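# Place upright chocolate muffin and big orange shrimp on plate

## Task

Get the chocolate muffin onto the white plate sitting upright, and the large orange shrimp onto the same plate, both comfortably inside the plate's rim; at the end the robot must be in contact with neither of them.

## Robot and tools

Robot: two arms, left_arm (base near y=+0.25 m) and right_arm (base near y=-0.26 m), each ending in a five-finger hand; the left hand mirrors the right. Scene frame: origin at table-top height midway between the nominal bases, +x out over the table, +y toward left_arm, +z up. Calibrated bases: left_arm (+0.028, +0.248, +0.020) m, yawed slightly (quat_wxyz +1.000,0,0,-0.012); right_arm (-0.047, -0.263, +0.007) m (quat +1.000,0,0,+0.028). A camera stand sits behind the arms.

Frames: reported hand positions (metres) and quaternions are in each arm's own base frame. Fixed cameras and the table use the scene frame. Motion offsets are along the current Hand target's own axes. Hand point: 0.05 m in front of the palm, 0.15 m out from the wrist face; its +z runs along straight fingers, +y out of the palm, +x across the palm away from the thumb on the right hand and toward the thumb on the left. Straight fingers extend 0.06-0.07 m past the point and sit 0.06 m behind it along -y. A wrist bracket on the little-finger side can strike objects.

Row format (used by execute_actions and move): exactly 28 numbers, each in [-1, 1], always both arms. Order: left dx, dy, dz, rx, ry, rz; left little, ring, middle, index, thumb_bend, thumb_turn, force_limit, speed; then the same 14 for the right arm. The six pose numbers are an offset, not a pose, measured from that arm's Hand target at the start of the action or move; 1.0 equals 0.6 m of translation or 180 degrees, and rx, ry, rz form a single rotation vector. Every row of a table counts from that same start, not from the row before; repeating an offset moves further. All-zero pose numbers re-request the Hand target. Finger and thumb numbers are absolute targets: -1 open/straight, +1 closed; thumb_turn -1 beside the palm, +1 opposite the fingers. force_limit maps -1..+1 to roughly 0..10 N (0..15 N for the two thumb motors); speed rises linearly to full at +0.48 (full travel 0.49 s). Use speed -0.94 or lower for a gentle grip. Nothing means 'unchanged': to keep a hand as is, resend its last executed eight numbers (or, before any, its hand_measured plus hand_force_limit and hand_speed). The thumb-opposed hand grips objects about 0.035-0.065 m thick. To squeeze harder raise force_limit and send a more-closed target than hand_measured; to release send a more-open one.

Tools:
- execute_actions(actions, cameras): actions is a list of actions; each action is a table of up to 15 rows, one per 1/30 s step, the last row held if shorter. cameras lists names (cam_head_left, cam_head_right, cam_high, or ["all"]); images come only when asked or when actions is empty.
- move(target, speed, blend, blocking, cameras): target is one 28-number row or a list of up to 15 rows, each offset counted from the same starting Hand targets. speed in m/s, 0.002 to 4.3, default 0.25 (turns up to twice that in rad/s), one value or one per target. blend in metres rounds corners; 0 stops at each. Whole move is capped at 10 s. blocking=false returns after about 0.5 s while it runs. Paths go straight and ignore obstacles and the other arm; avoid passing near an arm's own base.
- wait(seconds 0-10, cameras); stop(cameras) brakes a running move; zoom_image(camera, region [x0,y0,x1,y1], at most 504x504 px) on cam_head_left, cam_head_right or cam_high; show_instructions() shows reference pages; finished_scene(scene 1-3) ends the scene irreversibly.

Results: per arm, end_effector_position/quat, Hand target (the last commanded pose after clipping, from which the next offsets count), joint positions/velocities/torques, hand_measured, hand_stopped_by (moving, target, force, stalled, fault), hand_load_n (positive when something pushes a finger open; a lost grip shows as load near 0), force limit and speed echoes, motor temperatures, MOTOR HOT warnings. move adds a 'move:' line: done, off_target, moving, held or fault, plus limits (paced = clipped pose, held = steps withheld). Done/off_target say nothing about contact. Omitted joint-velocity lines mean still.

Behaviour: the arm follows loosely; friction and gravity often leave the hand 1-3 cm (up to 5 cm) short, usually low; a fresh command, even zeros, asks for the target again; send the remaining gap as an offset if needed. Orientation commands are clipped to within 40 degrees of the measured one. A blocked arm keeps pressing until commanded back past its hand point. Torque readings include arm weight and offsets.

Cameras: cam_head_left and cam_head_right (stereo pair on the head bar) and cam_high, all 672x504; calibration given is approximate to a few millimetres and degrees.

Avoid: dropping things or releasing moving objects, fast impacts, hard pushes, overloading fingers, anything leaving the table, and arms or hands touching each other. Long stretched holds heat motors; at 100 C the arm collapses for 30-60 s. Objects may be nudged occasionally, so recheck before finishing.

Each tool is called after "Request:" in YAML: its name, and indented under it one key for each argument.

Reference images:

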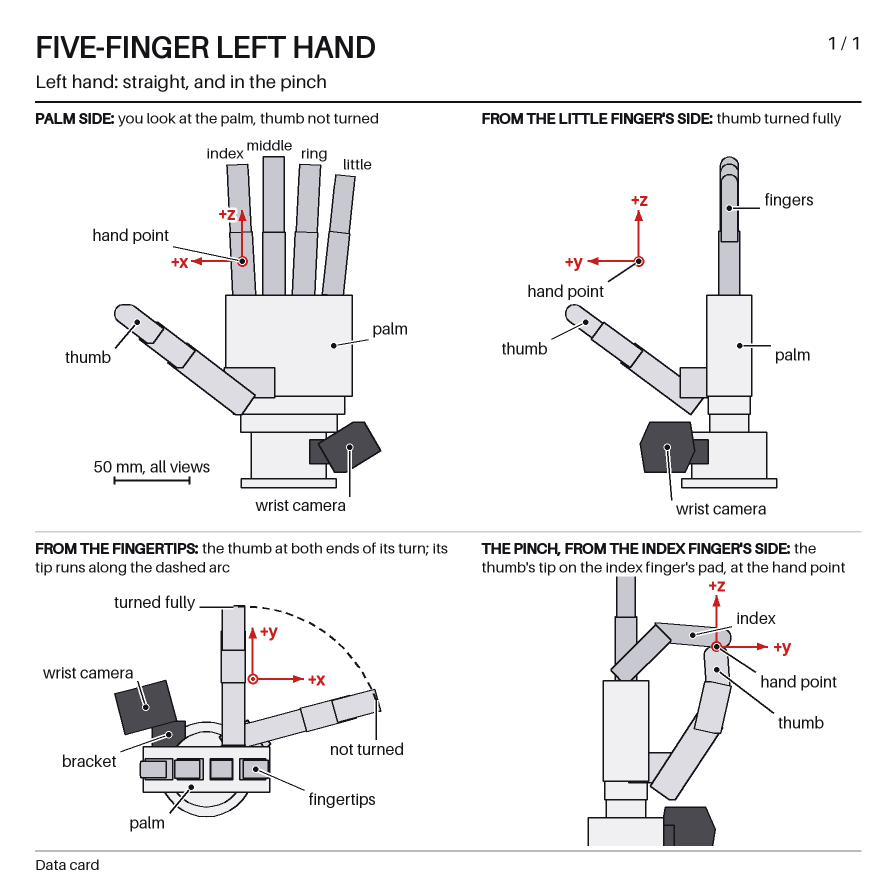

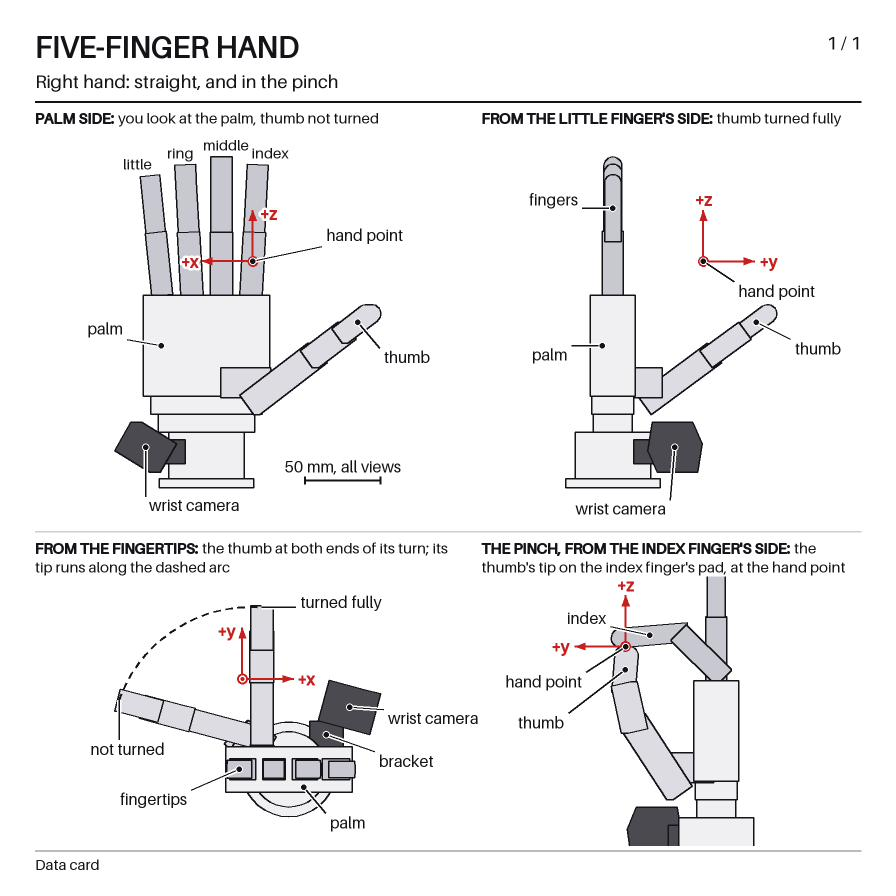

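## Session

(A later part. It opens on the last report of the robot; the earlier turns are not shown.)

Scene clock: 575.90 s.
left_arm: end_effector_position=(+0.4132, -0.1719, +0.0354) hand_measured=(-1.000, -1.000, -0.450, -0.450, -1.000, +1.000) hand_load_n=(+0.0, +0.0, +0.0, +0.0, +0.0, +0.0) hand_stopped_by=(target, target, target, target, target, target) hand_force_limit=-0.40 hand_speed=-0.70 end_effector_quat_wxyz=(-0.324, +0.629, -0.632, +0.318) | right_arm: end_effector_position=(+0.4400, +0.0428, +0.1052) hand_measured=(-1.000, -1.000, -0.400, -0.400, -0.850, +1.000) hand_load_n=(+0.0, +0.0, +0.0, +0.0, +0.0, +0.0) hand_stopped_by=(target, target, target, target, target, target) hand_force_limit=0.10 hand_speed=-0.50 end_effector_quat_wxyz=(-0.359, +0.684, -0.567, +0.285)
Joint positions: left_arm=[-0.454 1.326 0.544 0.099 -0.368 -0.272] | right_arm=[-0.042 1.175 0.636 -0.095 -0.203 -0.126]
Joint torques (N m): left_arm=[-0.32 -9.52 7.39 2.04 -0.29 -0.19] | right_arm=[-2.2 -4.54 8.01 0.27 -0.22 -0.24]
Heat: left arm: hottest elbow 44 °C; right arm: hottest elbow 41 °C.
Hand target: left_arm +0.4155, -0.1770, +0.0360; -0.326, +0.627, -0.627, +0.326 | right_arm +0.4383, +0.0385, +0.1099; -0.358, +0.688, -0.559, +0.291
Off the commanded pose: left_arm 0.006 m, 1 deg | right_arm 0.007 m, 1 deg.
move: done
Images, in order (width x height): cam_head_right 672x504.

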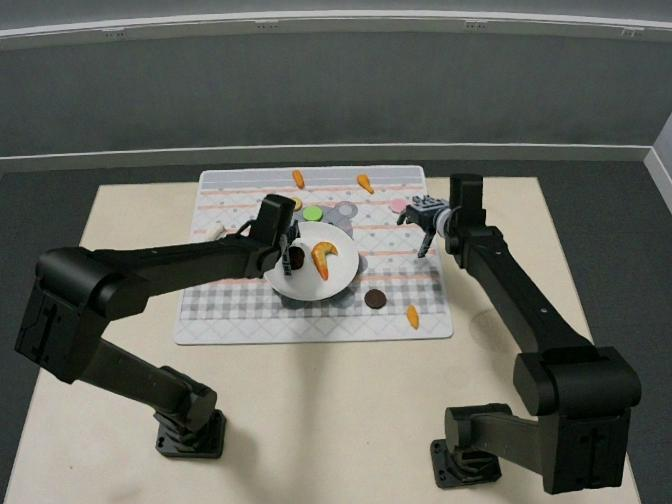

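Request:
move:
  target:
    - [0,-0.080,-0.055,0,0,0,-1,-1,-0.45,-0.45,-1,1,-0.4,-0.7,0,0,0,0,0,0,-1,-1,-0.4,-0.4,-0.85,1,0.1,-0.5]
    - [0,-0.19,-0.11,0,0,0,-1,-1,-0.45,-0.45,-1,1,-0.4,-0.7,0,0,0,0,0,0,-1,-1,-0.4,-0.4,-0.85,1,0.1,-0.5]
    - [-0.14,-0.19,-0.11,0,0,0,-1,-1,-0.45,-0.45,-1,1,-0.4,-0.7,0,0,0,0,0,0,-1,-1,-0.4,-0.4,-0.85,1,0.1,-0.5]
  speed: [0.08,0.2,0.25]
  blend: 0.02
  cameras: ["cam_head_left","cam_high"]

Request:
zoom_image:
  camera: "cam_head_left"
  region: [240, 200, 390, 320]

Request:
zoom_image:
  camera: "cam_high"
  region: [300, 210, 400, 310]

Scene clock: 584.73 s.
left_arm: end_effector_position=(+0.4161, -0.0959, +0.1426) hand_measured=(-1.000, -1.000, -0.450, -0.450, -1.000, +1.000) hand_load_n=(-0.5, +0.0, +0.0, +0.0, +0.0, +0.0) hand_stopped_by=(target, target, target, target, target, target) hand_force_limit=-0.40 hand_speed=-0.70 end_effector_quat_wxyz=(-0.311, +0.635, -0.634, +0.312) | right_arm: end_effector_position=(+0.4400, +0.0428, +0.1052) hand_measured=(-1.000, -1.000, -0.400, -0.400, -0.850, +1.000) hand_load_n=(+0.0, +0.0, +0.0, +0.0, +0.0, +0.0) hand_stopped_by=(target, target, target, target, target, target) hand_force_limit=0.10 hand_speed=-0.50 end_effector_quat_wxyz=(-0.359, +0.684, -0.567, +0.285)
Joint positions: left_arm=[-0.212 1.048 0.679 -0.299 -0.166 -0.133] | right_arm=[-0.042 1.175 0.636 -0.095 -0.203 -0.126]
Joint torques (N m): left_arm=[0.79 -9.11 12.42 0.92 0.08 -0.03] | right_arm=[-1.9 -5.07 7.99 0.25 -0.2 -0.21]
Heat: left arm: hottest elbow 44 °C; right arm: hottest elbow 41 °C.
Hand target: left_arm +0.4269, -0.0930, +0.1672; -0.326, +0.627, -0.627, +0.326 | right_arm +0.4383, +0.0385, +0.1099; -0.358, +0.688, -0.559, +0.291
Off the commanded pose: left_arm 0.027 m, 3 deg | right_arm 0.007 m, 1 deg.
move: off_target (left_arm)
Images, in order (width x height): cam_head_left 672x504, cam_high 672x504.

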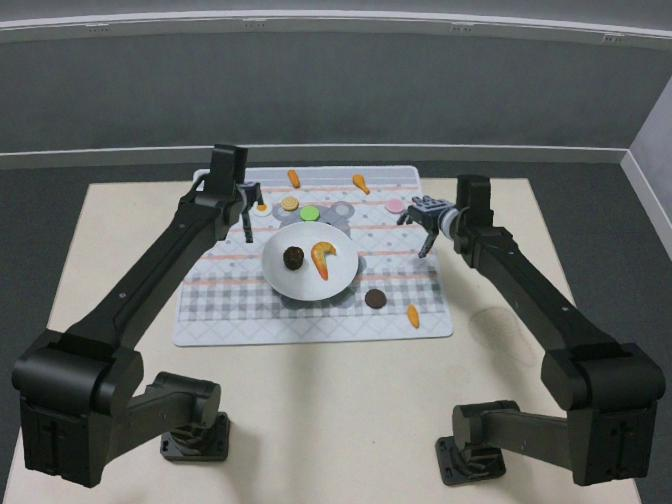

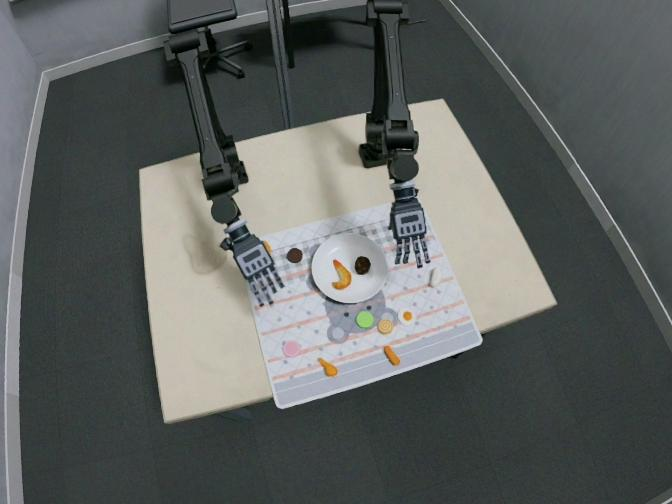

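Scaled by 3.360 from the camera's 672x504 image, which has a finer 960x720 frame.

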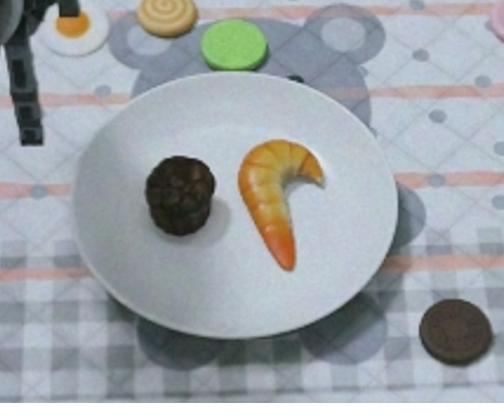

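Scaled by 5.040 from the camera's 672x504 image, which has a finer 960x720 frame.

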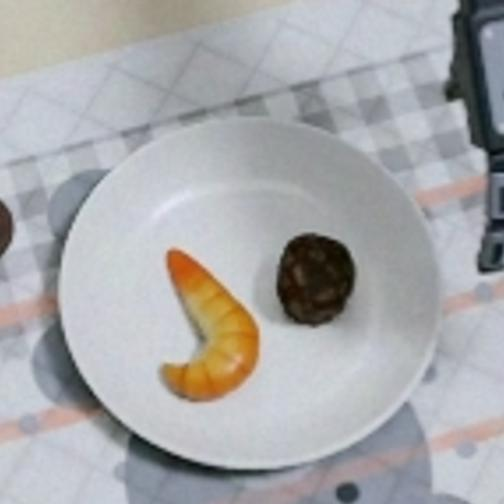

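The muffin is standing upright, and both it and the shrimp are well inside the plate's rim.

Request:
finished_scene:
  scene: 3

The scene is finished: the task was done.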